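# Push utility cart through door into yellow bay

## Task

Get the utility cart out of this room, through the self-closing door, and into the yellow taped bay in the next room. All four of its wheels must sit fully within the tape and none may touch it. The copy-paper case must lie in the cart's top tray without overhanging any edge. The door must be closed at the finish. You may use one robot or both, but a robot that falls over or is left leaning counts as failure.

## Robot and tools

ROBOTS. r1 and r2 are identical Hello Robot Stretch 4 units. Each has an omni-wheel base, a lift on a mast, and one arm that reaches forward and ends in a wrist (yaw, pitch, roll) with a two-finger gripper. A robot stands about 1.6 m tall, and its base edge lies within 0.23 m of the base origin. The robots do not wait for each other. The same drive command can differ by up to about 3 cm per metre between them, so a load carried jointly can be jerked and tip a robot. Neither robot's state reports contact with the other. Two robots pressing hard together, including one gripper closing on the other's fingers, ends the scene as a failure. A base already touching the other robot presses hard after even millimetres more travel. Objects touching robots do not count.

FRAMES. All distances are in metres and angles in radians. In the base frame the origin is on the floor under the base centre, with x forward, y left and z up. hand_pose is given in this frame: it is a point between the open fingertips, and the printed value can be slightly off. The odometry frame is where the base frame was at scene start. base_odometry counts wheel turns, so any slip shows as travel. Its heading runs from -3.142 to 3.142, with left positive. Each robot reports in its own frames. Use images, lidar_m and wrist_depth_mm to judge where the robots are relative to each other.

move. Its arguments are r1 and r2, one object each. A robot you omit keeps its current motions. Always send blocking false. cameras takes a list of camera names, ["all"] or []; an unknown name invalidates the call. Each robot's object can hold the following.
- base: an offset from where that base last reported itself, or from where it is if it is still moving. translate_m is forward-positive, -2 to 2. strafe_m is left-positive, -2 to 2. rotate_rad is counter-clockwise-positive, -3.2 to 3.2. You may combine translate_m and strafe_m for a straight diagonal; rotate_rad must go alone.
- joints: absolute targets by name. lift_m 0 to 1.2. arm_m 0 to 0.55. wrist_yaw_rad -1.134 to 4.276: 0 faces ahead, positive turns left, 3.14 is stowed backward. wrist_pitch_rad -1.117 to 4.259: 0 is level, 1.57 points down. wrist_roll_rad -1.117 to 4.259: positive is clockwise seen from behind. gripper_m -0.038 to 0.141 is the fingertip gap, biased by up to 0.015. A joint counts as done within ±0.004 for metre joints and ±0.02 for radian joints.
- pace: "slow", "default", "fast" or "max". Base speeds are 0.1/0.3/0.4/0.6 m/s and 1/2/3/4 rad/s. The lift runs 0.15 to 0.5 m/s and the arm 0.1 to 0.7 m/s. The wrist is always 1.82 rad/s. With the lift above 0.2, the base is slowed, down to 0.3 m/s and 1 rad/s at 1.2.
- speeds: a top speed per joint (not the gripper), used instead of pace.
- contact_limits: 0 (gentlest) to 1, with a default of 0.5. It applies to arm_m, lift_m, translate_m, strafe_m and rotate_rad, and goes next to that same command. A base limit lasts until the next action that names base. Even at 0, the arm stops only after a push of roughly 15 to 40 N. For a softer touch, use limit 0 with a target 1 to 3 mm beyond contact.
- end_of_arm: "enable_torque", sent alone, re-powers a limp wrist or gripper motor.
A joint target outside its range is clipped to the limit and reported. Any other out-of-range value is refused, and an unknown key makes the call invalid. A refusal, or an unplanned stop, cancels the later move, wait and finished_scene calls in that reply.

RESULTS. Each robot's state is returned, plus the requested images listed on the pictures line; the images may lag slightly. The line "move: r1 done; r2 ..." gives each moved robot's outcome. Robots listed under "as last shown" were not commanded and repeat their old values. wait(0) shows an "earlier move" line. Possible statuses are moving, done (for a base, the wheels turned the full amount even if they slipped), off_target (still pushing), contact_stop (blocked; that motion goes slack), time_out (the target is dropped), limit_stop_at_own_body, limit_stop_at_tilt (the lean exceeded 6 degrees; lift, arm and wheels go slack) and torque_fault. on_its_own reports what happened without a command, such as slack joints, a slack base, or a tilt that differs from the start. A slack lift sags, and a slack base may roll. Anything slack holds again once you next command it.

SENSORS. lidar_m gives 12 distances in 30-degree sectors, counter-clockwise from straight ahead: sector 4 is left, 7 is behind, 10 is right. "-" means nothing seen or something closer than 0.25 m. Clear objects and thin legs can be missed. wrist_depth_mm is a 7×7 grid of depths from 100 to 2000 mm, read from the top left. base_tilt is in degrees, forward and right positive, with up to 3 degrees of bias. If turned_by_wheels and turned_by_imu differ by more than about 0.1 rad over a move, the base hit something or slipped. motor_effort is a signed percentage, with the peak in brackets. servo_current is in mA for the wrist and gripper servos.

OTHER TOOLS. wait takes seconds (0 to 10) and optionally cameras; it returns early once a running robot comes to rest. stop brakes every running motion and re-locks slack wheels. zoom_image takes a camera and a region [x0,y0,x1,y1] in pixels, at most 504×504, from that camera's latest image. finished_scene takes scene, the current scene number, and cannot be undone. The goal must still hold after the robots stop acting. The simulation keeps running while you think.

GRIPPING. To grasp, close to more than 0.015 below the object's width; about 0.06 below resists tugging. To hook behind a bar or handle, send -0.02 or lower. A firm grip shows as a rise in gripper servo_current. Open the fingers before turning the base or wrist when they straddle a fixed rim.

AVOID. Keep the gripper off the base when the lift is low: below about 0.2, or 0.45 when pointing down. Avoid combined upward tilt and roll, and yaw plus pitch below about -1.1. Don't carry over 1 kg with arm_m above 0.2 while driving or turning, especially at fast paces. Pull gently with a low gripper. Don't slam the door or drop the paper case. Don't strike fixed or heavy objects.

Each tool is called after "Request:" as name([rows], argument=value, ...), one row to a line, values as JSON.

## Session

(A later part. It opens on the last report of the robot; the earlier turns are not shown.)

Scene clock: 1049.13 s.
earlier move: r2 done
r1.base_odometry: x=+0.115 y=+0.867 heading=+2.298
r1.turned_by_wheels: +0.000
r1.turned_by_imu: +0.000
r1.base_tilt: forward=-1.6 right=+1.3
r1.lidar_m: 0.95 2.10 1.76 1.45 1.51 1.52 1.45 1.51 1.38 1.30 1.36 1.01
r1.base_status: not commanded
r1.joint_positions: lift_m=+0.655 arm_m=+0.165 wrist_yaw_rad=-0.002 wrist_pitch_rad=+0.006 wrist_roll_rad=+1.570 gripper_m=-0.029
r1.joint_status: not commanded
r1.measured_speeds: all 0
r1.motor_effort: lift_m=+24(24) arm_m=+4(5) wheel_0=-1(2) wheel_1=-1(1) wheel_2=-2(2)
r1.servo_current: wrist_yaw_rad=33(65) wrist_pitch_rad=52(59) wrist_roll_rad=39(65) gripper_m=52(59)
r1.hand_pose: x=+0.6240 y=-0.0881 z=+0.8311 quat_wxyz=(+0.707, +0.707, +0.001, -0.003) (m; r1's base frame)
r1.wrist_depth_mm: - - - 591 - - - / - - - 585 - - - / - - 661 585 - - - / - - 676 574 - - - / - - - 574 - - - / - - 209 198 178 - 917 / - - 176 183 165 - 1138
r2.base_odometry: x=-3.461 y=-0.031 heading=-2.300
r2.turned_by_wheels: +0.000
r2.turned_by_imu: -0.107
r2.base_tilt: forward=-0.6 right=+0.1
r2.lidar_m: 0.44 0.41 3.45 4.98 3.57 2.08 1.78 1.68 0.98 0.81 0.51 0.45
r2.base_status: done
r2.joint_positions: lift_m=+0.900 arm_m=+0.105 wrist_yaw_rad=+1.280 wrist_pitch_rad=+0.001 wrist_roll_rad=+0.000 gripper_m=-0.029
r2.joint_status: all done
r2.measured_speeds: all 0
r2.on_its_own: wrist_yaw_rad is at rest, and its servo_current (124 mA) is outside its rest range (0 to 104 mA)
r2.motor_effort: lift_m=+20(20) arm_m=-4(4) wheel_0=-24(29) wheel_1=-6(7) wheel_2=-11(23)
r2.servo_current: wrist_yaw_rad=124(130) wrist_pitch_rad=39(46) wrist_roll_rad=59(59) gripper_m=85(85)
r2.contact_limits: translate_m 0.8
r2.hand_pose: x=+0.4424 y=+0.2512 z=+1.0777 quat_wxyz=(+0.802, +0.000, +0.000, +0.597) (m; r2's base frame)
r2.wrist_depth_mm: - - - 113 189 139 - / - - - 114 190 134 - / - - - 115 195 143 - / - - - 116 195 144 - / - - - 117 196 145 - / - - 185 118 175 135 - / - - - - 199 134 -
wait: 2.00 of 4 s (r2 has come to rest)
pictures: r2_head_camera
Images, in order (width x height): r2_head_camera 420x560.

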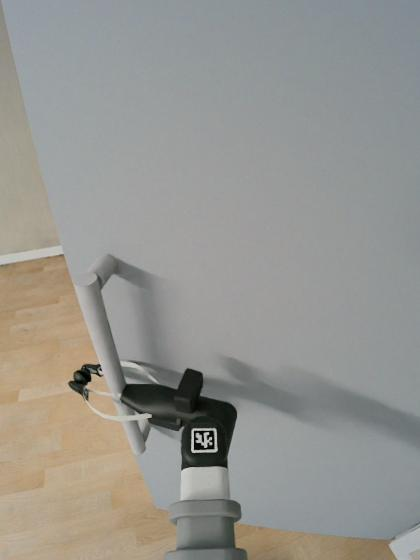

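Request:
move(r2={"base":{"translate_m":0.1,"strafe_m":0.08},"joints":{"wrist_yaw_rad":1.15},"speeds":{"wrist_yaw_rad":0.11},"pace":"slow","contact_limits":{"translate_m":0.8}}, blocking=false)

Request:
wait(seconds=4)

Request:
move(r2={"base":{"translate_m":0.125,"strafe_m":0.165},"joints":{"wrist_yaw_rad":0.95},"speeds":{"wrist_yaw_rad":0.11},"pace":"slow","contact_limits":{"translate_m":0.8}}, blocking=false)

Request:
wait(seconds=4, cameras=["r2_head_camera"])

Scene clock: 1056.47 s.
move: r2 moving
r1: as last shown
r1.lidar_m: 0.96 2.16 1.76 1.44 1.50 1.53 1.44 1.52 1.39 1.30 1.37 1.00
r1.motor_effort: lift_m=+24(24) arm_m=+4(4) wheel_0=-2(2) wheel_1=-1(1) wheel_2=-2(2)
r1.servo_current: wrist_yaw_rad=33(59) wrist_pitch_rad=46(52) wrist_roll_rad=52(65) gripper_m=59(59)
r1.wrist_depth_mm: - - - 591 - - - / - - - 585 - - - / - - 654 580 - - - / - - 661 574 - - - / - - - 580 - - - / - - 209 198 178 - 891 / - - 176 184 165 - 1160
r2.base_odometry: x=-3.462 y=-0.045 heading=-2.303
r2.turned_by_wheels: -0.003
r2.turned_by_imu: -0.009
r2.base_tilt: forward=-0.6 right=+0.1
r2.lidar_m: 0.44 0.41 3.46 4.97 3.62 2.10 1.80 1.74 0.98 0.83 0.55 0.44
r2.base_status: translate_m moving; strafe_m moving
r2.joint_positions: lift_m=+0.900 arm_m=+0.105 wrist_yaw_rad=+1.237 wrist_pitch_rad=+0.001 wrist_roll_rad=+0.000 gripper_m=-0.029
r2.joint_status: wrist_yaw_rad moving
r2.measured_speeds: translate_m=+0.041 strafe_m=+0.033 rotate_rad=+0.004 lift_m=+0.000 arm_m=+0.000 wrist_yaw_rad=-0.077 wrist_pitch_rad=+0.000 wrist_roll_rad=+0.000
r2.motor_effort: lift_m=+20(20) arm_m=-4(4) wheel_0=-22(26) wheel_1=+1(4) wheel_2=-18(18)
r2.servo_current: wrist_yaw_rad=52(117) wrist_pitch_rad=46(46) wrist_roll_rad=33(52) gripper_m=78(85)
r2.contact_limits: translate_m 0.8
r2.hand_pose: x=+0.4531 y=+0.2438 z=+1.0777 quat_wxyz=(+0.815, +0.000, +0.000, +0.580) (m; r2's base frame)
r2.wrist_depth_mm: - - - 113 184 138 - / - - - 114 186 132 - / - - - 115 189 142 - / - - - 116 190 144 - / - - - 117 191 145 - / - - 186 118 179 136 - / - - - - 194 128 -
pictures: none

Scene clock: 1058.47 s.
earlier move: r2 off_target
r1.base_odometry: x=+0.115 y=+0.867 heading=+2.298
r1.turned_by_wheels: +0.000
r1.turned_by_imu: +0.000
r1.base_tilt: forward=-1.6 right=+1.3
r1.lidar_m: 0.93 2.14 1.68 1.42 1.52 1.54 1.45 1.50 1.38 1.32 1.36 1.00
r1.base_status: not commanded
r1.joint_positions: lift_m=+0.655 arm_m=+0.165 wrist_yaw_rad=-0.002 wrist_pitch_rad=+0.006 wrist_roll_rad=+1.570 gripper_m=-0.029
r1.joint_status: not commanded
r1.measured_speeds: all 0
r1.motor_effort: lift_m=+24(24) arm_m=+4(5) wheel_0=-2(2) wheel_1=-1(2) wheel_2=-2(2)
r1.servo_current: wrist_yaw_rad=52(65) wrist_pitch_rad=52(59) wrist_roll_rad=52(65) gripper_m=46(59)
r1.hand_pose: x=+0.6240 y=-0.0881 z=+0.8311 quat_wxyz=(+0.707, +0.707, +0.001, -0.003) (m; r1's base frame)
r1.wrist_depth_mm: - - - 585 - - - / - - - 591 - - - / - - 647 580 - - - / - - 668 574 - - - / - - - 585 - - - / - - 208 198 179 - 904 / - - 176 183 165 - 1138
r2.base_odometry: x=-3.469 y=-0.159 heading=-2.303
r2.turned_by_wheels: +0.000
r2.turned_by_imu: -0.107
r2.base_tilt: forward=-0.6 right=+0.1
r2.lidar_m: 0.44 0.44 3.13 4.79 4.86 2.41 1.94 1.91 1.06 0.83 0.54 0.44
r2.base_status: done
r2.joint_positions: lift_m=+0.900 arm_m=+0.105 wrist_yaw_rad=+1.128 wrist_pitch_rad=+0.001 wrist_roll_rad=+0.000 gripper_m=-0.029
r2.joint_status: wrist_yaw_rad off_target (ended at +1.128, target +1.150)
r2.measured_speeds: all 0
r2.on_its_own: wrist_yaw_rad is at rest, and its servo_current (124 mA) is outside its rest range (0 to 104 mA)
r2.motor_effort: lift_m=+20(20) arm_m=-4(4) wheel_0=-26(30) wheel_1=-5(9) wheel_2=-11(22)
r2.servo_current: wrist_yaw_rad=124(143) wrist_pitch_rad=39(46) wrist_roll_rad=39(59) gripper_m=85(85)
r2.contact_limits: translate_m 0.8
r2.hand_pose: x=+0.4785 y=+0.2231 z=+1.0777 quat_wxyz=(+0.845, +0.000, +0.000, +0.534) (m; r2's base frame)
r2.wrist_depth_mm: - - - 113 190 132 - / - - - 114 191 134 - / - - - 115 195 136 - / - - - 116 184 144 - / - - - 117 198 144 - / - - 185 118 176 134 - / - - - - 187 134 -
wait: 2.00 of 4 s (r2 has come to rest)
pictures: none

Scene clock: 1058.97 s.
move: r2 moving
r1: as last shown
r1.lidar_m: 0.95 2.13 1.69 1.43 1.53 1.52 1.45 1.50 1.39 1.31 1.38 1.00
r1.motor_effort: lift_m=+24(24) arm_m=+4(4) wheel_0=-1(2) wheel_1=-1(1) wheel_2=-2(2)
r1.servo_current: wrist_yaw_rad=65(78) wrist_pitch_rad=39(52) wrist_roll_rad=33(65) gripper_m=46(52)
r1.wrist_depth_mm: - - - 580 - - - / - - - 580 - - - / - - 661 585 - - - / - - 668 580 - - - / - - - 569 - - - / - - 209 198 178 - 904 / - - 176 183 165 - 1160
r2.base_odometry: x=-3.467 y=-0.171 heading=-2.307
r2.turned_by_wheels: -0.003
r2.turned_by_imu: -0.010
r2.base_tilt: forward=-0.7 right=+0.1
r2.lidar_m: 0.44 0.46 3.09 4.71 4.95 2.48 1.95 1.93 1.09 0.85 0.54 0.46
r2.base_status: translate_m moving; strafe_m moving
r2.joint_positions: lift_m=+0.900 arm_m=+0.105 wrist_yaw_rad=+1.085 wrist_pitch_rad=+0.001 wrist_roll_rad=+0.000 gripper_m=-0.029
r2.joint_status: wrist_yaw_rad moving
r2.measured_speeds: translate_m=+0.031 strafe_m=+0.039 rotate_rad=+0.002 lift_m=+0.000 arm_m=+0.000 wrist_yaw_rad=-0.092 wrist_pitch_rad=+0.000 wrist_roll_rad=+0.000
r2.motor_effort: lift_m=+20(20) arm_m=-4(4) wheel_0=-24(29) wheel_1=+1(3) wheel_2=-18(18)
r2.servo_current: wrist_yaw_rad=85(111) wrist_pitch_rad=39(39) wrist_roll_rad=46(65) gripper_m=78(85)
r2.contact_limits: translate_m 0.8
r2.hand_pose: x=+0.4878 y=+0.2142 z=+1.0777 quat_wxyz=(+0.856, +0.000, +0.000, +0.516) (m; r2's base frame)
r2.wrist_depth_mm: - - - 113 187 132 - / - - - 114 187 133 - / - - - 115 190 135 - / - - - 116 192 143 - / - - - 117 194 144 - / - - 187 118 178 137 - / - - - - 184 133 -
pictures: none

Scene clock: 1061.83 s.
earlier move: r2 off_target
r1.base_odometry: x=+0.115 y=+0.867 heading=+2.298
r1.turned_by_wheels: +0.000
r1.turned_by_imu: +0.000
r1.base_tilt: forward=-1.6 right=+1.3
r1.lidar_m: 0.95 2.12 1.62 1.44 1.50 1.53 1.44 1.50 1.39 1.32 1.35 1.00
r1.base_status: not commanded
r1.joint_positions: lift_m=+0.655 arm_m=+0.165 wrist_yaw_rad=-0.002 wrist_pitch_rad=+0.006 wrist_roll_rad=+1.570 gripper_m=-0.029
r1.joint_status: not commanded
r1.measured_speeds: all 0
r1.motor_effort: lift_m=+24(24) arm_m=+4(5) wheel_0=-2(2) wheel_1=-1(1) wheel_2=-2(2)
r1.servo_current: wrist_yaw_rad=39(78) wrist_pitch_rad=46(59) wrist_roll_rad=52(65) gripper_m=46(59)
r1.hand_pose: x=+0.6240 y=-0.0881 z=+0.8311 quat_wxyz=(+0.707, +0.707, +0.001, -0.003) (m; r1's base frame)
r1.wrist_depth_mm: - - - 591 - - - / - - - 591 - - - / - - 654 585 - - - / - - 668 580 - - - / - - - 580 - - - / - - 209 198 178 - 931 / - - 176 183 165 - 1138
r2.base_odometry: x=-3.431 y=-0.362 heading=-2.307
r2.turned_by_wheels: -0.001
r2.turned_by_imu: -0.227
r2.base_tilt: forward=-0.6 right=+0.1
r2.lidar_m: 0.45 2.51 2.67 3.46 4.93 3.37 2.27 2.10 1.38 0.92 0.59 0.49
r2.base_status: done
r2.joint_positions: lift_m=+0.900 arm_m=+0.105 wrist_yaw_rad=+0.926 wrist_pitch_rad=+0.001 wrist_roll_rad=+0.000 gripper_m=-0.029
r2.joint_status: wrist_yaw_rad off_target (ended at +0.928, target +0.950)
r2.measured_speeds: all 0
r2.on_its_own: wrist_yaw_rad is at rest, and its servo_current (156 mA) is outside its rest range (0 to 104 mA)
r2.motor_effort: lift_m=+20(20) arm_m=-4(4) wheel_0=-28(32) wheel_1=-6(15) wheel_2=-14(27)
r2.servo_current: wrist_yaw_rad=156(156) wrist_pitch_rad=39(46) wrist_roll_rad=39(65) gripper_m=78(91)
r2.contact_limits: translate_m 0.8
r2.hand_pose: x=+0.5191 y=+0.1779 z=+1.0777 quat_wxyz=(+0.895, +0.000, +0.000, +0.447) (m; r2's base frame)
r2.wrist_depth_mm: - - - 113 180 135 - / - - - 114 181 136 - / - - - 114 183 142 - / - - - 115 185 148 - / - - - 117 186 144 - / - - 184 117 171 139 - / - - - - 180 139 -
wait: 2.87 of 4 s (r2 has come to rest)
pictures: r2_head_camera
Images, in order (width x height): r2_head_camera 420x560.

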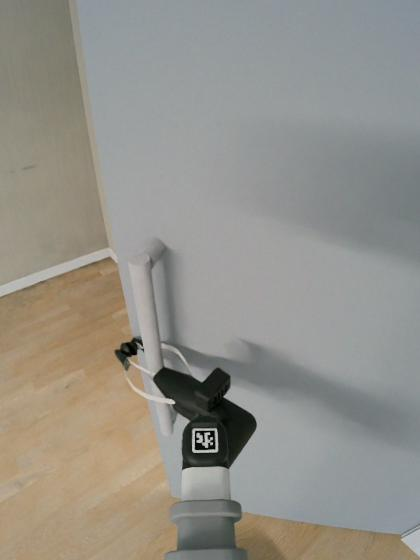

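Request:
move(r2={"base":{"translate_m":0.135,"strafe_m":0.148},"joints":{"wrist_yaw_rad":0.75},"speeds":{"wrist_yaw_rad":0.11},"pace":"slow","contact_limits":{"translate_m":0.8}}, blocking=false)

Request:
wait(seconds=4, cameras=["r2_head_camera"])

Request:
move(r2={"base":{"translate_m":0.172,"strafe_m":0.112},"joints":{"wrist_yaw_rad":0.52},"speeds":{"wrist_yaw_rad":0.11},"pace":"slow","contact_limits":{"translate_m":0.8}}, blocking=false)

Request:
wait(seconds=4, cameras=["r2_head_camera"])

Scene clock: 1068.17 s.
move: r2 moving
r1: as last shown
r1.lidar_m: 0.93 2.13 1.65 1.43 1.51 1.51 1.45 1.51 1.38 1.31 1.37 1.00
r1.servo_current: wrist_yaw_rad=46(78) wrist_pitch_rad=46(52) wrist_roll_rad=59(59) gripper_m=46(52)
r1.wrist_depth_mm: - - - 580 - - - / - - - 585 - - - / - - 654 585 - - - / - - 668 574 - - - / - - - 574 - - - / - - 209 198 178 - 917 / - - 176 184 165 - 1160
r2.base_odometry: x=-3.430 y=-0.375 heading=-2.311
r2.turned_by_wheels: -0.004
r2.turned_by_imu: -0.007
r2.base_tilt: forward=-0.7 right=+0.1
r2.lidar_m: 0.46 2.47 2.68 3.40 4.96 3.41 2.29 2.11 1.40 0.91 0.59 0.51
r2.base_status: translate_m moving; strafe_m moving
r2.joint_positions: lift_m=+0.900 arm_m=+0.105 wrist_yaw_rad=+0.882 wrist_pitch_rad=+0.001 wrist_roll_rad=+0.000 gripper_m=-0.029
r2.joint_status: wrist_yaw_rad moving
r2.measured_speeds: translate_m=+0.033 strafe_m=+0.038 rotate_rad=-0.003 lift_m=+0.000 arm_m=+0.000 wrist_yaw_rad=-0.107 wrist_pitch_rad=+0.000 wrist_roll_rad=+0.000
r2.motor_effort: lift_m=+20(20) arm_m=-4(4) wheel_0=-27(29) wheel_1=+1(6) wheel_2=-17(17)
r2.servo_current: wrist_yaw_rad=117(189) wrist_pitch_rad=33(46) wrist_roll_rad=33(52) gripper_m=78(85)
r2.contact_limits: translate_m 0.8
r2.hand_pose: x=+0.5267 y=+0.1670 z=+1.0777 quat_wxyz=(+0.904, +0.000, +0.000, +0.427) (m; r2's base frame)
r2.wrist_depth_mm: - - - 113 178 135 - / - - - 114 180 136 - / - - - 114 181 142 - / - - - 115 182 143 - / - - - 118 183 144 - / - - 185 118 170 139 - / - - - - 178 139 -
pictures: none

Scene clock: 1070.93 s.
earlier move: r2 off_target
r1.base_odometry: x=+0.115 y=+0.867 heading=+2.298
r1.turned_by_wheels: +0.000
r1.turned_by_imu: +0.000
r1.base_tilt: forward=-1.6 right=+1.3
r1.lidar_m: 0.93 2.15 1.62 1.44 1.48 1.54 1.44 1.50 1.39 1.32 1.37 1.00
r1.base_status: not commanded
r1.joint_positions: lift_m=+0.655 arm_m=+0.165 wrist_yaw_rad=-0.002 wrist_pitch_rad=+0.006 wrist_roll_rad=+1.570 gripper_m=-0.029
r1.joint_status: not commanded
r1.measured_speeds: all 0
r1.motor_effort: lift_m=+24(24) arm_m=+4(5) wheel_0=-2(2) wheel_1=-1(1) wheel_2=-2(2)
r1.servo_current: wrist_yaw_rad=46(78) wrist_pitch_rad=52(52) wrist_roll_rad=52(65) gripper_m=46(59)
r1.hand_pose: x=+0.6240 y=-0.0881 z=+0.8311 quat_wxyz=(+0.707, +0.707, +0.001, -0.003) (m; r1's base frame)
r1.wrist_depth_mm: - - - 591 - - - / - - - 580 - - - / - - 661 580 - - - / - - 676 580 - - - / - - - 574 - - - / - - 208 198 178 - 917 / - - 176 183 165 - 1138
r2.base_odometry: x=-3.413 y=-0.562 heading=-2.311
r2.turned_by_wheels: +0.000
r2.turned_by_imu: -0.220
r2.base_tilt: forward=-0.5 right=+0.1
r2.lidar_m: 0.46 1.51 2.43 2.74 4.37 4.97 2.83 2.32 1.93 1.00 0.64 0.52
r2.base_status: done
r2.joint_positions: lift_m=+0.900 arm_m=+0.105 wrist_yaw_rad=+0.727 wrist_pitch_rad=+0.001 wrist_roll_rad=+0.000 gripper_m=-0.029
r2.joint_status: wrist_yaw_rad off_target (ended at +0.728, target +0.750)
r2.measured_speeds: translate_m=+0.000 strafe_m=-0.001 rotate_rad=+0.002 lift_m=+0.000 arm_m=+0.000 wrist_yaw_rad=+0.000 wrist_pitch_rad=+0.000 wrist_roll_rad=+0.000
r2.on_its_own: wrist_yaw_rad is at rest, and its servo_current (150 mA) is outside its rest range (0 to 104 mA)
r2.motor_effort: lift_m=+20(20) arm_m=-4(4) wheel_0=-22(34) wheel_1=-8(11) wheel_2=-10(25)
r2.servo_current: wrist_yaw_rad=150(189) wrist_pitch_rad=39(46) wrist_roll_rad=39(59) gripper_m=85(91)
r2.contact_limits: translate_m 0.8
r2.hand_pose: x=+0.5495 y=+0.1264 z=+1.0777 quat_wxyz=(+0.935, +0.000, +0.000, +0.356) (m; r2's base frame)
r2.wrist_depth_mm: - - - 118 178 148 - / - - - 117 175 146 - / - - - 118 177 147 - / - - - 119 179 152 135 / - - - 120 179 152 136 / - - 184 120 171 150 136 / - - - - 181 145 -
wait: 2.77 of 4 s (r2 has come to rest)
pictures: r2_head_camera
Images, in order (width x height): r2_head_camera 420x560.

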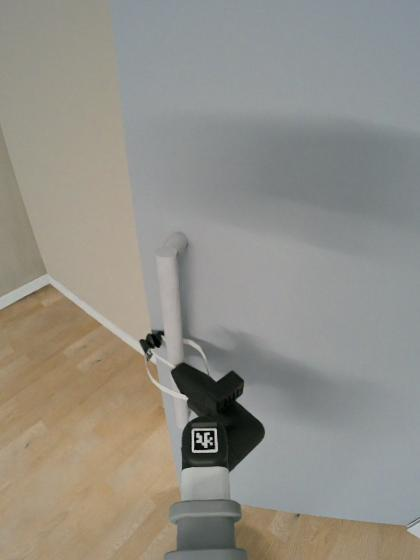

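Scene clock: 1071.43 s.
move: r2 moving
r1: as last shown
r1.lidar_m: 0.91 2.12 1.65 1.45 1.50 1.53 1.44 1.50 1.39 1.32 1.37 1.01
r1.motor_effort: lift_m=+24(24) arm_m=+4(4) wheel_0=-2(2) wheel_1=-1(1) wheel_2=-2(2)
r1.servo_current: wrist_yaw_rad=46(52) wrist_pitch_rad=46(52) wrist_roll_rad=33(65) gripper_m=46(59)
r1.wrist_depth_mm: - - - 585 - - - / - - - 580 - - - / - - 654 574 - - - / - - 676 580 - - - / - - - 574 - - - / - - 208 198 178 - 904 / - - 175 183 165 - 1098
r2.base_odometry: x=-3.415 y=-0.575 heading=-2.314
r2.turned_by_wheels: -0.003
r2.turned_by_imu: -0.004
r2.base_tilt: forward=-0.6 right=+0.1
r2.lidar_m: 0.47 1.51 2.41 2.74 4.32 4.98 2.83 2.35 1.91 1.02 0.63 0.53
r2.base_status: translate_m moving; strafe_m moving
r2.joint_positions: lift_m=+0.900 arm_m=+0.105 wrist_yaw_rad=+0.684 wrist_pitch_rad=+0.001 wrist_roll_rad=+0.000 gripper_m=-0.029
r2.joint_status: wrist_yaw_rad moving
r2.measured_speeds: translate_m=+0.045 strafe_m=+0.029 rotate_rad=+0.001 lift_m=+0.000 arm_m=+0.000 wrist_yaw_rad=-0.114 wrist_pitch_rad=+0.000 wrist_roll_rad=+0.000
r2.motor_effort: lift_m=+20(20) arm_m=-4(4) wheel_0=-26(28) wheel_1=+0(6) wheel_2=-17(17)
r2.servo_current: wrist_yaw_rad=72(182) wrist_pitch_rad=39(46) wrist_roll_rad=46(52) gripper_m=78(85)
r2.contact_limits: translate_m 0.8
r2.hand_pose: x=+0.5547 y=+0.1145 z=+1.0777 quat_wxyz=(+0.942, +0.000, +0.000, +0.335) (m; r2's base frame)
r2.wrist_depth_mm: - - - 119 180 150 - / - - - 120 176 151 - / - - - 120 182 149 - / - - - 120 179 153 137 / - - - 121 181 154 - / - - 183 122 173 151 - / - - - - 182 147 -
pictures: none

Scene clock: 1074.43 s.
earlier move: r2 off_target
r1.base_odometry: x=+0.115 y=+0.867 heading=+2.298
r1.turned_by_wheels: +0.000
r1.turned_by_imu: +0.000
r1.base_tilt: forward=-1.6 right=+1.3
r1.lidar_m: 0.93 2.14 1.62 1.45 1.49 1.52 1.42 1.51 1.40 1.31 1.37 1.00
r1.base_status: not commanded
r1.joint_positions: lift_m=+0.655 arm_m=+0.165 wrist_yaw_rad=-0.002 wrist_pitch_rad=+0.006 wrist_roll_rad=+1.570 gripper_m=-0.029
r1.joint_status: not commanded
r1.measured_speeds: all 0
r1.motor_effort: lift_m=+24(24) arm_m=+4(5) wheel_0=-2(2) wheel_1=-1(2) wheel_2=-2(2)
r1.servo_current: wrist_yaw_rad=52(72) wrist_pitch_rad=46(59) wrist_roll_rad=33(65) gripper_m=46(59)
r1.hand_pose: x=+0.6240 y=-0.0881 z=+0.8311 quat_wxyz=(+0.707, +0.707, +0.001, -0.003) (m; r1's base frame)
r1.wrist_depth_mm: - - - 591 - - - / - - - 580 - - - / - - 661 580 - - - / - - 668 580 - - - / - - - 574 - - - / - - 208 198 178 - 904 / - - 176 183 165 - 1138
r2.base_odometry: x=-3.447 y=-0.764 heading=-2.313
r2.turned_by_wheels: +0.001
r2.turned_by_imu: -0.188
r2.base_tilt: forward=-0.6 right=+0.1
r2.lidar_m: 0.50 1.04 2.22 2.32 3.17 5.09 3.65 2.60 2.51 1.03 0.63 0.54
r2.base_status: done
r2.joint_positions: lift_m=+0.900 arm_m=+0.105 wrist_yaw_rad=+0.497 wrist_pitch_rad=+0.001 wrist_roll_rad=+0.000 gripper_m=-0.029
r2.joint_status: wrist_yaw_rad off_target (ended at +0.497, target +0.520)
r2.measured_speeds: all 0
r2.on_its_own: wrist_yaw_rad is at rest, and its servo_current (130 mA) is outside its rest range (0 to 104 mA)
r2.motor_effort: lift_m=+20(20) arm_m=-4(4) wheel_0=-21(35) wheel_1=-6(10) wheel_2=-8(22)
r2.servo_current: wrist_yaw_rad=130(182) wrist_pitch_rad=39(46) wrist_roll_rad=52(59) gripper_m=78(91)
r2.contact_limits: translate_m 0.8
r2.hand_pose: x=+0.5711 y=+0.0608 z=+1.0777 quat_wxyz=(+0.969, +0.000, +0.001, +0.246) (m; r2's base frame)
r2.wrist_depth_mm: - - - 142 198 175 - / - 1983 - 143 200 176 - / - - - 144 196 181 - / - - - 145 198 176 160 / - - - 146 200 176 - / - - 162 152 174 172 164 / - - - - 206 182 -
wait: 3.00 of 4 s (r2 has come to rest)
pictures: r2_head_camera
Images, in order (width x height): r2_head_camera 420x560.

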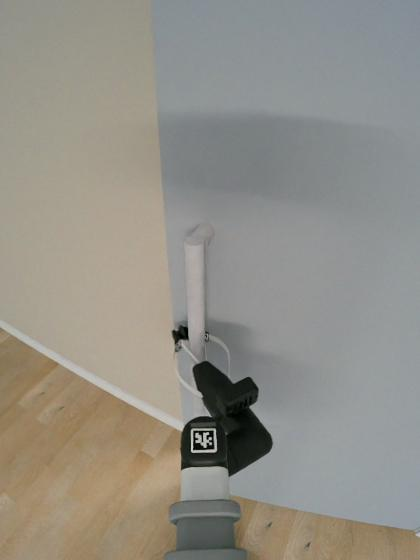

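Request:
move(r2={"base":{"translate_m":0.179,"strafe_m":0.055},"joints":{"wrist_yaw_rad":0.35},"speeds":{"wrist_yaw_rad":0.11},"pace":"slow","contact_limits":{"translate_m":0.8}}, blocking=false)

Request:
wait(seconds=4, cameras=["r2_head_camera"])

Request:
move(r2={"base":{"translate_m":0.15,"strafe_m":0.02},"joints":{"wrist_yaw_rad":0.2},"speeds":{"wrist_yaw_rad":0.11},"pace":"slow","contact_limits":{"translate_m":0.6}}, blocking=false)

Request:
wait(seconds=4, cameras=["r2_head_camera"])

Scene clock: 1079.93 s.
move: r2 moving
r1: as last shown
r1.lidar_m: 0.94 2.13 1.61 1.44 1.52 1.53 1.42 1.50 1.40 1.33 1.37 0.99
r1.motor_effort: lift_m=+24(24) arm_m=+4(4) wheel_0=-2(2) wheel_1=-1(1) wheel_2=-2(2)
r1.servo_current: wrist_yaw_rad=46(59) wrist_pitch_rad=46(52) wrist_roll_rad=46(65) gripper_m=46(52)
r1.wrist_depth_mm: - - - 585 - - - / - - - 585 - - - / - - 654 585 - - - / - - 676 574 - - - / - - - 574 - - - / - - 209 198 178 - 904 / - - 176 183 165 - 1160
r2.base_odometry: x=-3.453 y=-0.776 heading=-2.315
r2.turned_by_wheels: -0.002
r2.turned_by_imu: -0.001
r2.base_tilt: forward=-0.7 right=+0.1
r2.lidar_m: 0.50 1.02 2.23 2.33 3.17 5.09 3.65 2.61 2.50 1.04 0.64 0.55
r2.base_status: translate_m moving; strafe_m moving
r2.joint_positions: lift_m=+0.900 arm_m=+0.105 wrist_yaw_rad=+0.459 wrist_pitch_rad=+0.001 wrist_roll_rad=+0.000 gripper_m=-0.029
r2.joint_status: wrist_yaw_rad moving
r2.measured_speeds: translate_m=+0.048 strafe_m=+0.015 rotate_rad=+0.002 lift_m=+0.000 arm_m=+0.000 wrist_yaw_rad=-0.110 wrist_pitch_rad=+0.000 wrist_roll_rad=+0.000
r2.motor_effort: lift_m=+20(20) arm_m=-4(4) wheel_0=-14(23) wheel_1=+1(6) wheel_2=-11(13)
r2.servo_current: wrist_yaw_rad=72(137) wrist_pitch_rad=39(39) wrist_roll_rad=46(52) gripper_m=78(85)
r2.contact_limits: translate_m 0.8
r2.hand_pose: x=+0.5732 y=+0.0493 z=+1.0777 quat_wxyz=(+0.974, +0.000, +0.001, +0.227) (m; r2's base frame)
r2.wrist_depth_mm: - - - 143 202 175 - / - 1921 - 144 204 177 - / - 1921 - 146 200 181 - / - - - 147 206 176 160 / - - - 146 204 176 - / - - 170 150 176 172 164 / - 116 - - 206 177 -
pictures: none

Scene clock: 1082.53 s.
earlier move: r2 done
r1.base_odometry: x=+0.115 y=+0.867 heading=+2.298
r1.turned_by_wheels: +0.000
r1.turned_by_imu: +0.000
r1.base_tilt: forward=-1.6 right=+1.3
r1.lidar_m: 0.93 2.13 1.61 1.44 1.49 1.52 1.43 1.50 1.38 1.31 1.38 0.99
r1.base_status: not commanded
r1.joint_positions: lift_m=+0.655 arm_m=+0.165 wrist_yaw_rad=-0.002 wrist_pitch_rad=+0.006 wrist_roll_rad=+1.570 gripper_m=-0.029
r1.joint_status: not commanded
r1.measured_speeds: all 0
r1.motor_effort: lift_m=+24(24) arm_m=+4(5) wheel_0=-2(2) wheel_1=-1(2) wheel_2=-2(2)
r1.servo_current: wrist_yaw_rad=46(65) wrist_pitch_rad=46(52) wrist_roll_rad=39(65) gripper_m=52(59)
r1.hand_pose: x=+0.6240 y=-0.0881 z=+0.8311 quat_wxyz=(+0.707, +0.707, +0.001, -0.003) (m; r1's base frame)
r1.wrist_depth_mm: - - - 591 - - - / - - - 585 - - - / - - 661 585 - - - / - - 668 569 - - - / - - - 585 - - - / - - 209 198 178 - 917 / - - 176 183 165 - 1118
r2.base_odometry: x=-3.528 y=-0.933 heading=-2.316
r2.turned_by_wheels: -0.001
r2.turned_by_imu: -0.083
r2.base_tilt: forward=-0.6 right=+0.1
r2.lidar_m: 0.48 0.76 1.69 2.18 2.79 5.23 4.15 2.81 2.62 0.92 0.59 0.53
r2.base_status: done
r2.joint_positions: lift_m=+0.900 arm_m=+0.105 wrist_yaw_rad=+0.335 wrist_pitch_rad=+0.001 wrist_roll_rad=+0.000 gripper_m=-0.029
r2.joint_status: all done
r2.measured_speeds: translate_m=+0.001 strafe_m=+0.000 rotate_rad=+0.000 lift_m=+0.000 arm_m=+0.000 wrist_yaw_rad=+0.000 wrist_pitch_rad=+0.000 wrist_roll_rad=+0.000
r2.motor_effort: lift_m=+20(20) arm_m=+1(4) wheel_0=-17(23) wheel_1=-2(9) wheel_2=-11(25)
r2.servo_current: wrist_yaw_rad=85(137) wrist_pitch_rad=39(46) wrist_roll_rad=52(59) gripper_m=78(85)
r2.contact_limits: translate_m 0.8
r2.hand_pose: x=+0.5770 y=+0.0122 z=+1.0777 quat_wxyz=(+0.986, +0.000, +0.001, +0.167) (m; r2's base frame)
r2.wrist_depth_mm: - - 359 141 199 177 - / - 462 364 148 196 178 159 / - 469 368 151 193 176 - / - 473 373 277 195 177 159 / - - 377 206 201 179 - / - - 351 144 176 171 - / - 124 - - 203 180 -
wait: 2.60 of 4 s (r2 has come to rest)
pictures: r2_head_camera
Images, in order (width x height): r2_head_camera 420x560.

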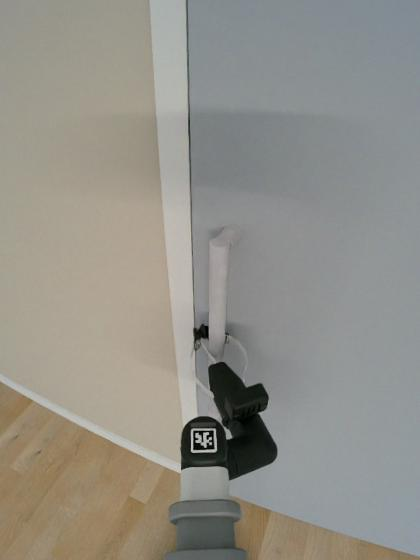

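Scene clock: 1083.03 s.
move: r2 moving
r1: as last shown
r1.lidar_m: 0.95 2.14 1.59 1.45 1.52 1.52 1.44 1.51 1.36 1.30 1.38 0.98
r1.motor_effort: lift_m=+24(24) arm_m=+4(4) wheel_0=-2(2) wheel_1=-1(1) wheel_2=-2(2)
r1.servo_current: wrist_yaw_rad=59(72) wrist_pitch_rad=52(52) wrist_roll_rad=59(59) gripper_m=46(52)
r1.wrist_depth_mm: - - - 591 - - - / - - - 591 - - - / - - 654 580 - - - / - - 668 580 - - - / - - - 580 - - - / - - 208 199 178 - 904 / - - 176 183 164 - 1138
r2.base_odometry: x=-3.535 y=-0.943 heading=-2.317
r2.turned_by_wheels: -0.002
r2.turned_by_imu: -0.002
r2.base_tilt: forward=-0.6 right=+0.1
r2.lidar_m: 0.47 0.73 1.62 2.17 2.79 5.26 4.15 2.82 2.61 0.88 0.56 0.51
r2.base_status: translate_m moving; strafe_m moving
r2.joint_positions: lift_m=+0.900 arm_m=+0.105 wrist_yaw_rad=+0.291 wrist_pitch_rad=+0.001 wrist_roll_rad=+0.000 gripper_m=-0.029
r2.joint_status: wrist_yaw_rad moving
r2.measured_speeds: translate_m=+0.048 strafe_m=+0.007 rotate_rad=+0.000 lift_m=+0.000 arm_m=+0.000 wrist_yaw_rad=-0.109 wrist_pitch_rad=+0.000 wrist_roll_rad=+0.000
r2.motor_effort: lift_m=+20(20) arm_m=-4(4) wheel_0=-8(16) wheel_1=+2(4) wheel_2=-17(17)
r2.servo_current: wrist_yaw_rad=20(137) wrist_pitch_rad=39(39) wrist_roll_rad=52(59) gripper_m=78(85)
r2.contact_limits: translate_m 0.6
r2.hand_pose: x=+0.5773 y=-0.0011 z=+1.0777 quat_wxyz=(+0.989, +0.000, +0.001, +0.145) (m; r2's base frame)
r2.wrist_depth_mm: - 436 336 140 198 176 - / - 418 336 144 200 178 - / - 442 340 145 197 176 - / - 449 343 143 203 177 159 / - 436 349 148 204 178 - / - 442 324 145 177 171 - / - - 342 - 202 176 -
pictures: none

Scene clock: 1086.77 s.
earlier move: r2 limit_stop_at_tilt
r1.base_odometry: x=+0.115 y=+0.867 heading=+2.298
r1.turned_by_wheels: +0.000
r1.turned_by_imu: +0.000
r1.base_tilt: forward=-1.6 right=+1.2
r1.lidar_m: 0.94 2.13 1.58 1.44 1.50 1.53 1.44 1.51 1.39 1.31 1.37 1.00
r1.base_status: not commanded
r1.joint_positions: lift_m=+0.655 arm_m=+0.165 wrist_yaw_rad=-0.002 wrist_pitch_rad=+0.006 wrist_roll_rad=+1.570 gripper_m=-0.029
r1.joint_status: not commanded
r1.measured_speeds: all 0
r1.motor_effort: lift_m=+24(24) arm_m=+4(5) wheel_0=-2(2) wheel_1=-1(1) wheel_2=-2(2)
r1.servo_current: wrist_yaw_rad=39(78) wrist_pitch_rad=46(59) wrist_roll_rad=46(78) gripper_m=52(59)
r1.hand_pose: x=+0.6240 y=-0.0881 z=+0.8311 quat_wxyz=(+0.707, +0.707, +0.001, -0.003) (m; r1's base frame)
r1.wrist_depth_mm: - - - 591 - - - / - - - 585 - - - / - - 654 585 - - - / - - 676 580 - - - / - - - 580 - - - / - - 208 198 178 - 917 / - - 176 183 166 - 1138
r2.base_odometry: x=-3.549 y=-0.992 heading=-2.531
r2.turned_by_wheels: -0.214
r2.turned_by_imu: -0.104
r2.base_tilt: forward=-0.7 right=+0.0
r2.lidar_m: 0.49 0.67 1.30 2.07 2.50 4.70 - 3.00 2.68 0.99 0.60 0.53
r2.base_status: translate_m limit_stop_at_tilt (by the wheels' count: +0.058 of +0.150); strafe_m limit_stop_at_tilt (by the wheels' count: +0.016 of +0.020)
r2.joint_positions: lift_m=+0.919 arm_m=+0.105 wrist_yaw_rad=+0.198 wrist_pitch_rad=-0.001 wrist_roll_rad=+0.000 gripper_m=-0.029
r2.joint_status: all done
r2.measured_speeds: all 0
r2.on_its_own: the wheels are slack since a limit_stop_at_tilt; lift_m is slack since a limit_stop_at_tilt (your +0.900 is given up); arm_m is slack since a limit_stop_at_tilt
r2.motor_effort: lift_m=+19(20) arm_m=+4(5) wheel_0=+1(16) wheel_1=+0(12) wheel_2=+0(23)
r2.servo_current: wrist_yaw_rad=52(137) wrist_pitch_rad=39(65) wrist_roll_rad=52(59) gripper_m=72(85)
r2.contact_limits: translate_m 0.6
r2.hand_pose: x=+0.5758 y=-0.0289 z=+1.0975 quat_wxyz=(+0.995, +0.000, +0.000, +0.099) (m; r2's base frame)
r2.wrist_depth_mm: 410 329 252 140 202 177 - / 410 329 254 140 202 178 - / 427 332 254 141 203 181 164 / 436 334 256 143 204 179 165 / 427 338 258 144 204 180 168 / 430 342 185 145 181 181 166 / 436 370 267 - 202 175 -
wait: 3.73 of 4 s (r2 has come to rest)
pictures: r2_head_camera
Images, in order (width x height): r2_head_camera 420x560.

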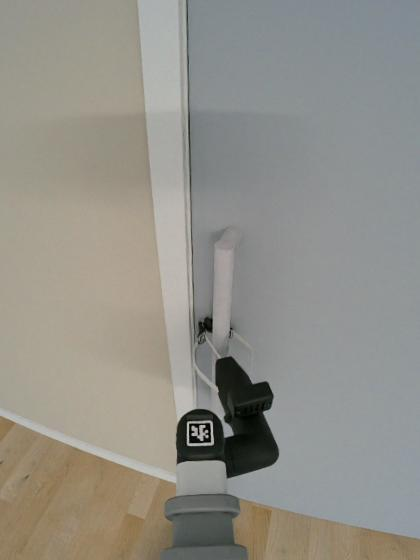

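Request:
move(r2={"joints":{"gripper_m":0.1}}, blocking=false)

Request:
wait(seconds=2.5, cameras=["r2_head_camera","r2_wrist_camera"])

Scene clock: 1091.40 s.
move: r2 moving
r1: as last shown
r1.lidar_m: 0.94 2.16 1.60 1.45 1.50 1.52 1.45 1.52 1.39 1.30 1.38 0.99
r1.motor_effort: lift_m=+24(24) arm_m=+4(4) wheel_0=-2(2) wheel_1=-1(1) wheel_2=-2(2)
r1.servo_current: wrist_yaw_rad=65(65) wrist_pitch_rad=46(59) wrist_roll_rad=59(65) gripper_m=46(52)
r1.wrist_depth_mm: - - - 591 - - - / - - - 585 - - - / - - 661 585 - - - / - - 668 585 - - - / - - - 580 - - - / - - 208 198 178 - 904 / - - 176 182 165 - 1160
r2.base_odometry: x=-3.548 y=-0.992 heading=-2.535
r2.turned_by_wheels: -0.004
r2.turned_by_imu: -0.002
r2.base_tilt: forward=-0.8 right=+0.1
r2.lidar_m: 0.47 0.64 1.30 2.07 2.47 4.68 - 3.03 2.66 1.01 0.62 0.52
r2.base_status: not commanded
r2.joint_positions: lift_m=+0.919 arm_m=+0.105 wrist_yaw_rad=+0.198 wrist_pitch_rad=-0.001 wrist_roll_rad=+0.000 gripper_m=-0.003
r2.joint_status: gripper_m moving
r2.measured_speeds: translate_m=-0.013 strafe_m=+0.000 rotate_rad=-0.037 lift_m=+0.000 arm_m=+0.000 wrist_yaw_rad=+0.000 wrist_pitch_rad=+0.000 wrist_roll_rad=+0.000
r2.on_its_own: the wheels are slack since a limit_stop_at_tilt; lift_m is slack since a limit_stop_at_tilt (your +0.900 is given up); arm_m is slack since a limit_stop_at_tilt
r2.motor_effort: lift_m=+19(19) arm_m=+3(4) wheel_0=+0(1) wheel_1=+0(1) wheel_2=+0(0)
r2.servo_current: wrist_yaw_rad=46(52) wrist_pitch_rad=39(46) wrist_roll_rad=52(52) gripper_m=117(117)
r2.contact_limits: translate_m 0.6
r2.hand_pose: x=+0.5758 y=-0.0289 z=+1.0975 quat_wxyz=(+0.995, +0.000, +0.000, +0.099) (m; r2's base frame)
r2.wrist_depth_mm: 404 327 256 143 203 179 - / 421 330 254 144 203 180 165 / 424 330 255 145 208 183 166 / 427 334 257 145 205 179 167 / 433 336 258 146 206 182 167 / 424 342 191 147 184 182 168 / 430 353 268 - 203 177 -
pictures: none

Scene clock: 1092.90 s.
earlier move: r2 done
r1.base_odometry: x=+0.115 y=+0.867 heading=+2.298
r1.turned_by_wheels: +0.000
r1.turned_by_imu: +0.000
r1.base_tilt: forward=-1.6 right=+1.2
r1.lidar_m: 0.94 2.12 1.61 1.44 1.52 1.52 1.44 1.50 1.40 1.32 1.36 0.99
r1.base_status: not commanded
r1.joint_positions: lift_m=+0.655 arm_m=+0.165 wrist_yaw_rad=-0.002 wrist_pitch_rad=+0.006 wrist_roll_rad=+1.570 gripper_m=-0.029
r1.joint_status: not commanded
r1.measured_speeds: all 0
r1.motor_effort: lift_m=+24(24) arm_m=+4(5) wheel_0=-1(2) wheel_1=-1(2) wheel_2=-2(2)
r1.servo_current: wrist_yaw_rad=52(72) wrist_pitch_rad=46(59) wrist_roll_rad=52(65) gripper_m=52(59)
r1.hand_pose: x=+0.6240 y=-0.0881 z=+0.8311 quat_wxyz=(+0.707, +0.707, +0.001, -0.003) (m; r1's base frame)
r1.wrist_depth_mm: - - - 591 - - - / - - - 591 - - - / - - 654 574 - - - / - - 668 574 - - - / - - - 574 - - - / - - 208 198 178 - 904 / - - 176 183 165 - 1138
r2.base_odometry: x=-3.546 y=-0.990 heading=-2.541
r2.turned_by_wheels: -0.006
r2.turned_by_imu: -0.005
r2.base_tilt: forward=-0.7 right=+0.1
r2.lidar_m: 0.47 0.69 1.25 2.07 2.48 4.62 - 3.05 2.67 1.01 0.63 0.53
r2.base_status: not commanded
r2.joint_positions: lift_m=+0.919 arm_m=+0.105 wrist_yaw_rad=+0.198 wrist_pitch_rad=-0.001 wrist_roll_rad=+0.000 gripper_m=+0.100
r2.joint_status: all done
r2.measured_speeds: all 0
r2.on_its_own: the wheels are slack since a limit_stop_at_tilt; lift_m is slack since a limit_stop_at_tilt (your +0.900 is given up); arm_m is slack since a limit_stop_at_tilt
r2.motor_effort: lift_m=+19(19) arm_m=+4(4) wheel_0=+0(1) wheel_1=+0(1) wheel_2=+0(0)
r2.servo_current: wrist_yaw_rad=46(59) wrist_pitch_rad=39(46) wrist_roll_rad=39(59) gripper_m=52(124)
r2.contact_limits: translate_m 0.6
r2.hand_pose: x=+0.5758 y=-0.0289 z=+1.0975 quat_wxyz=(+0.995, +0.000, +0.000, +0.099) (m; r2's base frame)
r2.wrist_depth_mm: 410 329 259 147 204 180 - / 424 330 259 147 204 181 167 / 427 330 259 148 209 185 167 / 430 338 259 148 208 183 168 / 436 340 260 148 208 180 169 / 427 342 194 148 198 184 169 / 430 345 264 - 202 181 -
wait: 1.50 of 2.5 s (r2 has come to rest)
pictures: r2_head_camera, r2_wrist_camera
Images, in order (width x height): r2_head_camera 420x560, r2_wrist_camera 616x392.

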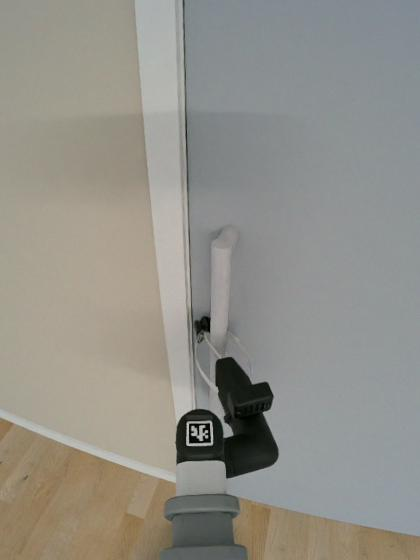

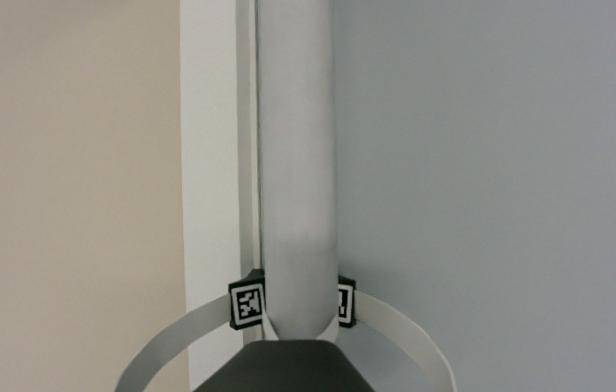

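Request:
move(r2={"base":{"translate_m":-0.3,"strafe_m":-0.06},"pace":"slow"}, blocking=false)

Request:
wait(seconds=5, cameras=["r2_head_camera","r2_wrist_camera"])

Scene clock: 1098.73 s.
move: r2 moving
r1: as last shown
r1.base_tilt: forward=-1.6 right=+1.3
r1.lidar_m: 0.93 2.12 1.60 1.45 1.50 1.53 1.43 1.50 1.38 1.34 1.37 1.01
r1.motor_effort: lift_m=+24(24) arm_m=+4(4) wheel_0=-2(2) wheel_1=-1(1) wheel_2=-2(2)
r1.servo_current: wrist_yaw_rad=52(65) wrist_pitch_rad=46(52) wrist_roll_rad=59(72) gripper_m=52(52)
r1.wrist_depth_mm: - - - 591 - - - / - - - 580 - - - / - - 647 580 - - - / - - 668 580 - - - / - - - 574 - - - / - - 209 199 178 - 904 / - - 176 184 165 - 1138
r2.base_odometry: x=-3.537 y=-0.981 heading=-2.541
r2.turned_by_wheels: +0.000
r2.turned_by_imu: +0.000
r2.base_tilt: forward=-0.7 right=+0.1
r2.lidar_m: 0.51 0.68 1.26 2.07 2.51 4.63 - 3.03 2.68 1.04 0.65 0.55
r2.base_status: translate_m moving; strafe_m moving
r2.joint_positions: lift_m=+0.919 arm_m=+0.105 wrist_yaw_rad=+0.200 wrist_pitch_rad=-0.001 wrist_roll_rad=+0.000 gripper_m=+0.100
r2.joint_status: not commanded
r2.measured_speeds: translate_m=-0.049 strafe_m=-0.009 rotate_rad=-0.007 lift_m=+0.000 arm_m=+0.000 wrist_yaw_rad=+0.000 wrist_pitch_rad=+0.000 wrist_roll_rad=+0.000
r2.on_its_own: lift_m is slack since a limit_stop_at_tilt (your +0.900 is given up); arm_m is slack since a limit_stop_at_tilt
r2.motor_effort: lift_m=+19(19) arm_m=+3(4) wheel_0=-1(6) wheel_1=-6(6) wheel_2=+7(9)
r2.servo_current: wrist_yaw_rad=39(59) wrist_pitch_rad=39(39) wrist_roll_rad=39(59) gripper_m=52(59)
r2.hand_pose: x=+0.5758 y=-0.0284 z=+1.0975 quat_wxyz=(+0.995, +0.000, +0.000, +0.100) (m; r2's base frame)
r2.wrist_depth_mm: 430 345 266 156 212 188 173 / 433 347 268 156 213 188 174 / 433 349 271 157 215 190 175 / 442 355 273 158 216 195 - / 445 357 276 158 216 191 177 / 455 362 196 159 188 192 178 / 445 379 279 - 216 187 178
pictures: none

Scene clock: 1102.57 s.
earlier move: r2 done
r1.base_odometry: x=+0.115 y=+0.867 heading=+2.298
r1.turned_by_wheels: +0.000
r1.turned_by_imu: +0.000
r1.base_tilt: forward=-1.6 right=+1.3
r1.lidar_m: 0.95 2.12 1.61 1.43 1.48 1.51 1.44 1.48 1.40 1.32 1.36 0.97
r1.base_status: not commanded
r1.joint_positions: lift_m=+0.655 arm_m=+0.165 wrist_yaw_rad=-0.002 wrist_pitch_rad=+0.006 wrist_roll_rad=+1.570 gripper_m=-0.029
r1.joint_status: not commanded
r1.measured_speeds: all 0
r1.motor_effort: lift_m=+24(24) arm_m=+4(5) wheel_0=-2(3) wheel_1=-1(1) wheel_2=-2(2)
r1.servo_current: wrist_yaw_rad=46(65) wrist_pitch_rad=46(59) wrist_roll_rad=52(72) gripper_m=52(59)
r1.hand_pose: x=+0.6240 y=-0.0881 z=+0.8311 quat_wxyz=(+0.707, +0.707, +0.001, -0.003) (m; r1's base frame)
r1.wrist_depth_mm: - - - 585 - - - / - - - 580 - - - / - - 661 580 - - - / - - 676 574 - - - / - - - 580 - - - / - - 210 198 178 - 904 / - - 176 183 165 - 1138
r2.base_odometry: x=-3.333 y=-0.771 heading=-2.541
r2.turned_by_wheels: +0.000
r2.turned_by_imu: +0.000
r2.base_tilt: forward=-0.6 right=+0.1
r2.lidar_m: 0.80 1.01 1.85 2.24 2.67 4.96 - 2.85 2.51 1.52 0.91 0.79
r2.base_status: done
r2.joint_positions: lift_m=+0.919 arm_m=+0.105 wrist_yaw_rad=+0.201 wrist_pitch_rad=-0.001 wrist_roll_rad=+0.000 gripper_m=+0.100
r2.joint_status: not commanded
r2.measured_speeds: all 0
r2.on_its_own: lift_m is slack since a limit_stop_at_tilt (your +0.900 is given up); arm_m is slack since a limit_stop_at_tilt
r2.motor_effort: lift_m=+19(19) arm_m=+4(4) wheel_0=-3(9) wheel_1=-5(8) wheel_2=+6(11)
r2.servo_current: wrist_yaw_rad=39(59) wrist_pitch_rad=33(46) wrist_roll_rad=46(59) gripper_m=46(59)
r2.hand_pose: x=+0.5759 y=-0.0281 z=+1.0975 quat_wxyz=(+0.995, +0.000, +0.000, +0.100) (m; r2's base frame)
r2.wrist_depth_mm: - - - 549 - 399 377 / - - - 504 - 402 379 / - - - 549 - 402 382 / - - - 549 - 402 387 / - - 585 549 - - 387 / - - 190 455 185 - 392 / - - - - - - 389
wait: 3.83 of 5 s (r2 has come to rest)
pictures: r2_head_camera, r2_wrist_camera
Images, in order (width x height): r2_head_camera 420x560, r2_wrist_camera 616x392.

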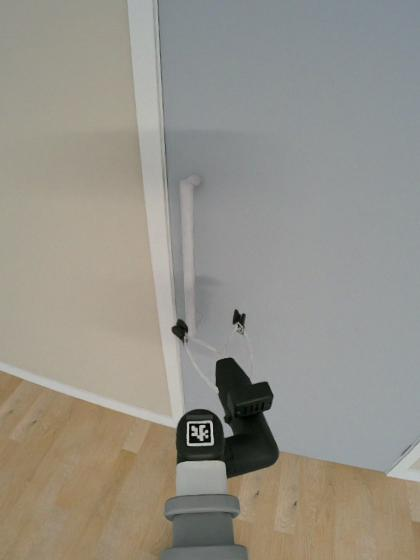

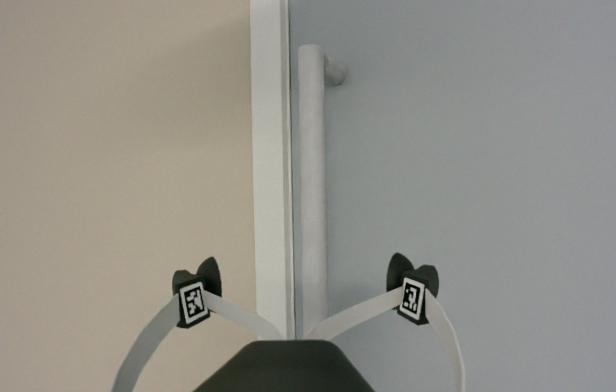

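Request:
move(r1={"base":{"rotate_rad":1.2}}, r2={"base":{"translate_m":-0.15},"pace":"slow"}, blocking=false)

Request:
wait(seconds=2)

Request:
wait(seconds=2, cameras=["r1_head_camera","r1_head_left_camera","r1_head_right_camera","r2_head_camera"])

Scene clock: 1108.43 s.
move: r1 moving; r2 moving
r1.base_odometry: x=+0.115 y=+0.867 heading=+2.551
r1.turned_by_wheels: +0.253
r1.turned_by_imu: +0.253
r1.base_tilt: forward=-1.6 right=+1.3
r1.lidar_m: 0.94 1.82 1.45 1.45 1.67 1.44 1.44 1.57 1.32 1.33 1.52 0.94
r1.base_status: rotate_rad moving
r1.joint_positions: lift_m=+0.655 arm_m=+0.165 wrist_yaw_rad=-0.002 wrist_pitch_rad=+0.006 wrist_roll_rad=+1.570 gripper_m=-0.029
r1.joint_status: not commanded
r1.measured_speeds: translate_m=+0.000 strafe_m=+0.001 rotate_rad=+0.975 lift_m=+0.000 arm_m=+0.000 wrist_yaw_rad=+0.000 wrist_pitch_rad=+0.000 wrist_roll_rad=+0.000
r1.motor_effort: lift_m=+24(24) arm_m=+4(4) wheel_0=-8(11) wheel_1=-6(8) wheel_2=-8(8)
r1.servo_current: wrist_yaw_rad=59(59) wrist_pitch_rad=52(52) wrist_roll_rad=52(52) gripper_m=46(52)
r1.hand_pose: x=+0.6240 y=-0.0881 z=+0.8311 quat_wxyz=(+0.707, +0.707, +0.001, -0.003) (m; r1's base frame)
r1.wrist_depth_mm: - - 603 530 - - - / - - 640 535 - - - / - - - 554 - - - / - - - 569 585 585 1025 / - - - - - 1756 1182 / - - 208 198 - 1708 1205 / - - 176 - 165 1499 1205
r2.base_odometry: x=-3.322 y=-0.764 heading=-2.541
r2.turned_by_wheels: +0.000
r2.turned_by_imu: +0.000
r2.base_tilt: forward=-0.7 right=+0.0
r2.lidar_m: 0.81 0.99 1.86 2.21 2.69 4.95 - 2.85 2.51 1.54 0.96 0.82
r2.base_status: translate_m moving
r2.joint_positions: lift_m=+0.919 arm_m=+0.105 wrist_yaw_rad=+0.201 wrist_pitch_rad=-0.001 wrist_roll_rad=+0.000 gripper_m=+0.100
r2.joint_status: not commanded
r2.measured_speeds: translate_m=-0.048 strafe_m=+0.000 rotate_rad=+0.000 lift_m=+0.000 arm_m=+0.000 wrist_yaw_rad=+0.000 wrist_pitch_rad=+0.000 wrist_roll_rad=+0.000
r2.on_its_own: lift_m is slack since a limit_stop_at_tilt (your +0.900 is given up); arm_m is slack since a limit_stop_at_tilt
r2.motor_effort: lift_m=+19(19) arm_m=+4(4) wheel_0=-4(8) wheel_1=-6(7) wheel_2=+9(10)
r2.servo_current: wrist_yaw_rad=46(59) wrist_pitch_rad=39(46) wrist_roll_rad=46(52) gripper_m=46(59)
r2.hand_pose: x=+0.5759 y=-0.0281 z=+1.0975 quat_wxyz=(+0.995, +0.000, +0.000, +0.100) (m; r2's base frame)
r2.wrist_depth_mm: - - - 549 - - 384 / - - - 504 - - 389 / - - - 459 - - 392 / - - - 564 - - 392 / - - - 569 - - 397 / - - 189 469 185 - 397 / - - - - - - 397
pictures: none

Scene clock: 1109.77 s.
earlier move: r1 done; r2 moving
r1.base_odometry: x=+0.115 y=+0.867 heading=-2.786
r1.turned_by_wheels: +0.947
r1.turned_by_imu: +0.952
r1.base_tilt: forward=-1.6 right=+1.3
r1.lidar_m: 1.47 1.45 1.59 1.44 1.43 1.56 1.35 1.30 1.47 0.97 0.95 1.97
r1.base_status: done
r1.joint_positions: lift_m=+0.655 arm_m=+0.165 wrist_yaw_rad=-0.002 wrist_pitch_rad=+0.006 wrist_roll_rad=+1.570 gripper_m=-0.029
r1.joint_status: not commanded
r1.measured_speeds: all 0
r1.motor_effort: lift_m=+24(24) arm_m=+4(4) wheel_0=-2(11) wheel_1=-2(8) wheel_2=-1(8)
r1.servo_current: wrist_yaw_rad=39(65) wrist_pitch_rad=46(52) wrist_roll_rad=46(59) gripper_m=46(52)
r1.hand_pose: x=+0.6241 y=-0.0879 z=+0.8311 quat_wxyz=(+0.707, +0.707, +0.001, -0.003) (m; r1's base frame)
r1.wrist_depth_mm: - - - - - 1537 1160 / - - 1537 - - 1430 1182 / - - - - - 1464 1182 / - - - - - - 1205 / - - - - - - 1205 / - - 180 198 173 - 1118 / - 136 158 - 150 - -
r2.base_odometry: x=-3.227 y=-0.699 heading=-2.541
r2.turned_by_wheels: +0.000
r2.turned_by_imu: +0.000
r2.base_tilt: forward=-0.7 right=+0.1
r2.lidar_m: 0.92 1.15 2.12 2.26 2.68 4.88 - 2.81 2.51 1.74 1.07 0.93
r2.base_status: translate_m moving
r2.joint_positions: lift_m=+0.919 arm_m=+0.105 wrist_yaw_rad=+0.201 wrist_pitch_rad=-0.001 wrist_roll_rad=+0.000 gripper_m=+0.100
r2.joint_status: not commanded
r2.measured_speeds: translate_m=-0.068 strafe_m=+0.000 rotate_rad=+0.001 lift_m=+0.000 arm_m=+0.000 wrist_yaw_rad=+0.000 wrist_pitch_rad=+0.000 wrist_roll_rad=+0.000
r2.on_its_own: lift_m is slack since a limit_stop_at_tilt (your +0.900 is given up); arm_m is slack since a limit_stop_at_tilt
r2.motor_effort: lift_m=+19(19) arm_m=+4(4) wheel_0=-5(9) wheel_1=-7(8) wheel_2=+5(10)
r2.servo_current: wrist_yaw_rad=46(59) wrist_pitch_rad=33(46) wrist_roll_rad=39(65) gripper_m=46(59)
r2.hand_pose: x=+0.5759 y=-0.0281 z=+1.0975 quat_wxyz=(+0.995, +0.000, +0.000, +0.100) (m; r2's base frame)
r2.wrist_depth_mm: - - - 668 - - - / - - - 683 - - - / - - - 676 - - - / - - - 580 - - - / - - - - - - - / - - 189 162 186 - - / - - - - - - -
wait: 1.33 of 2 s (r1 has come to rest)
pictures: none

Scene clock: 1110.70 s.
earlier move: r2 done
r1.base_odometry: x=+0.115 y=+0.867 heading=-2.786
r1.turned_by_wheels: +0.000
r1.turned_by_imu: +0.000
r1.base_tilt: forward=-1.6 right=+1.3
r1.lidar_m: 1.46 1.44 1.58 1.45 1.44 1.57 1.34 1.30 1.44 0.97 0.96 1.98
r1.base_status: done
r1.joint_positions: lift_m=+0.655 arm_m=+0.165 wrist_yaw_rad=-0.002 wrist_pitch_rad=+0.006 wrist_roll_rad=+1.570 gripper_m=-0.029
r1.joint_status: not commanded
r1.measured_speeds: all 0
r1.motor_effort: lift_m=+24(24) arm_m=+4(4) wheel_0=-2(11) wheel_1=-2(8) wheel_2=-1(8)
r1.servo_current: wrist_yaw_rad=52(65) wrist_pitch_rad=46(52) wrist_roll_rad=59(65) gripper_m=52(52)
r1.hand_pose: x=+0.6241 y=-0.0879 z=+0.8311 quat_wxyz=(+0.707, +0.707, +0.001, -0.003) (m; r1's base frame)
r1.wrist_depth_mm: - - - - - 1537 1182 / - - 1537 - - 1464 1182 / - - - - - 1397 1205 / - - - - - - 1182 / - - - - - - 1182 / - - 181 198 173 - 1098 / - 136 158 - 150 - -
r2.base_odometry: x=-3.209 y=-0.687 heading=-2.541
r2.turned_by_wheels: +0.000
r2.turned_by_imu: +0.000
r2.base_tilt: forward=-0.6 right=+0.1
r2.lidar_m: 0.95 1.15 2.16 2.28 2.74 4.85 - 2.79 2.49 1.78 1.10 0.96
r2.base_status: done
r2.joint_positions: lift_m=+0.919 arm_m=+0.105 wrist_yaw_rad=+0.201 wrist_pitch_rad=-0.001 wrist_roll_rad=+0.000 gripper_m=+0.100
r2.joint_status: not commanded
r2.measured_speeds: all 0
r2.on_its_own: lift_m is slack since a limit_stop_at_tilt (your +0.900 is given up); arm_m is slack since a limit_stop_at_tilt
r2.motor_effort: lift_m=+19(19) arm_m=+4(4) wheel_0=-5(9) wheel_1=-5(8) wheel_2=+4(10)
r2.servo_current: wrist_yaw_rad=46(59) wrist_pitch_rad=39(46) wrist_roll_rad=46(65) gripper_m=52(59)
r2.hand_pose: x=+0.5759 y=-0.0281 z=+1.0975 quat_wxyz=(+0.995, +0.000, +0.000, +0.100) (m; r2's base frame)
r2.wrist_depth_mm: - - - 691 - - - / - - - - - - - / - - - - - - - / - - - - - - - / - - - - - - - / - - 189 162 185 - - / - - - - - - -
wait: 0.93 of 2 s (r2 has come to rest)
pictures: r1_head_camera, r1_head_left_camera, r1_head_right_camera, r2_head_camera
Images, in order (width x height): r1_head_camera 420x560, r1_head_left_camera 420x672, r1_head_right_camera 420x672, r2_head_camera 420x560.

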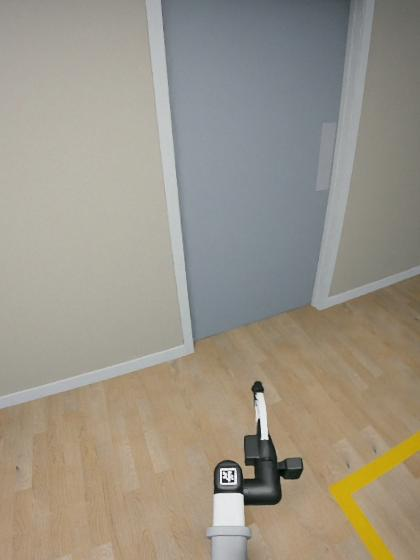

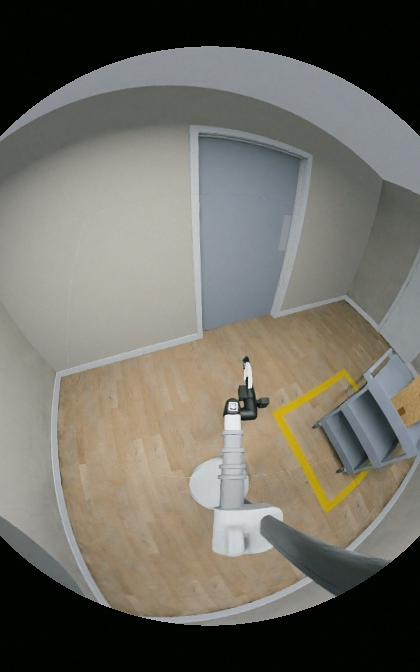

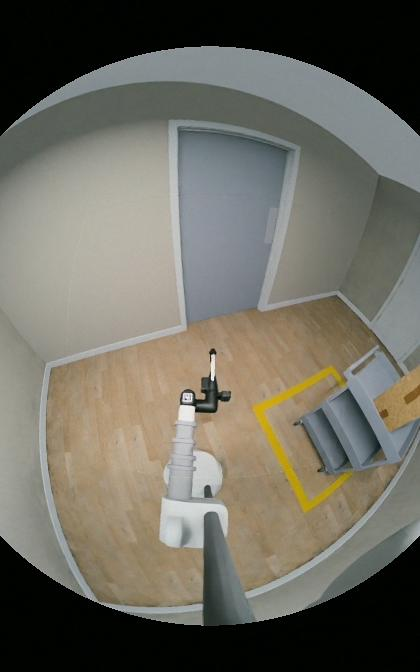

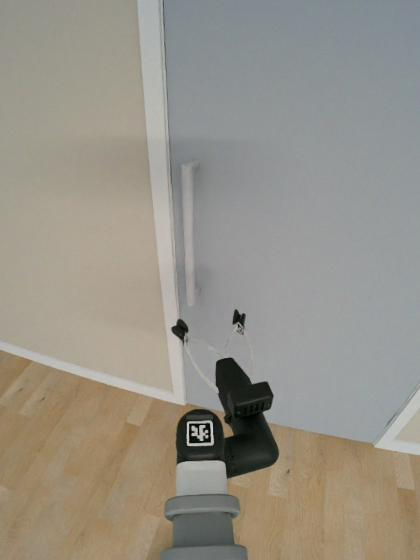

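Request:
finished_scene(scene=2)

The scene is finished: the task was done.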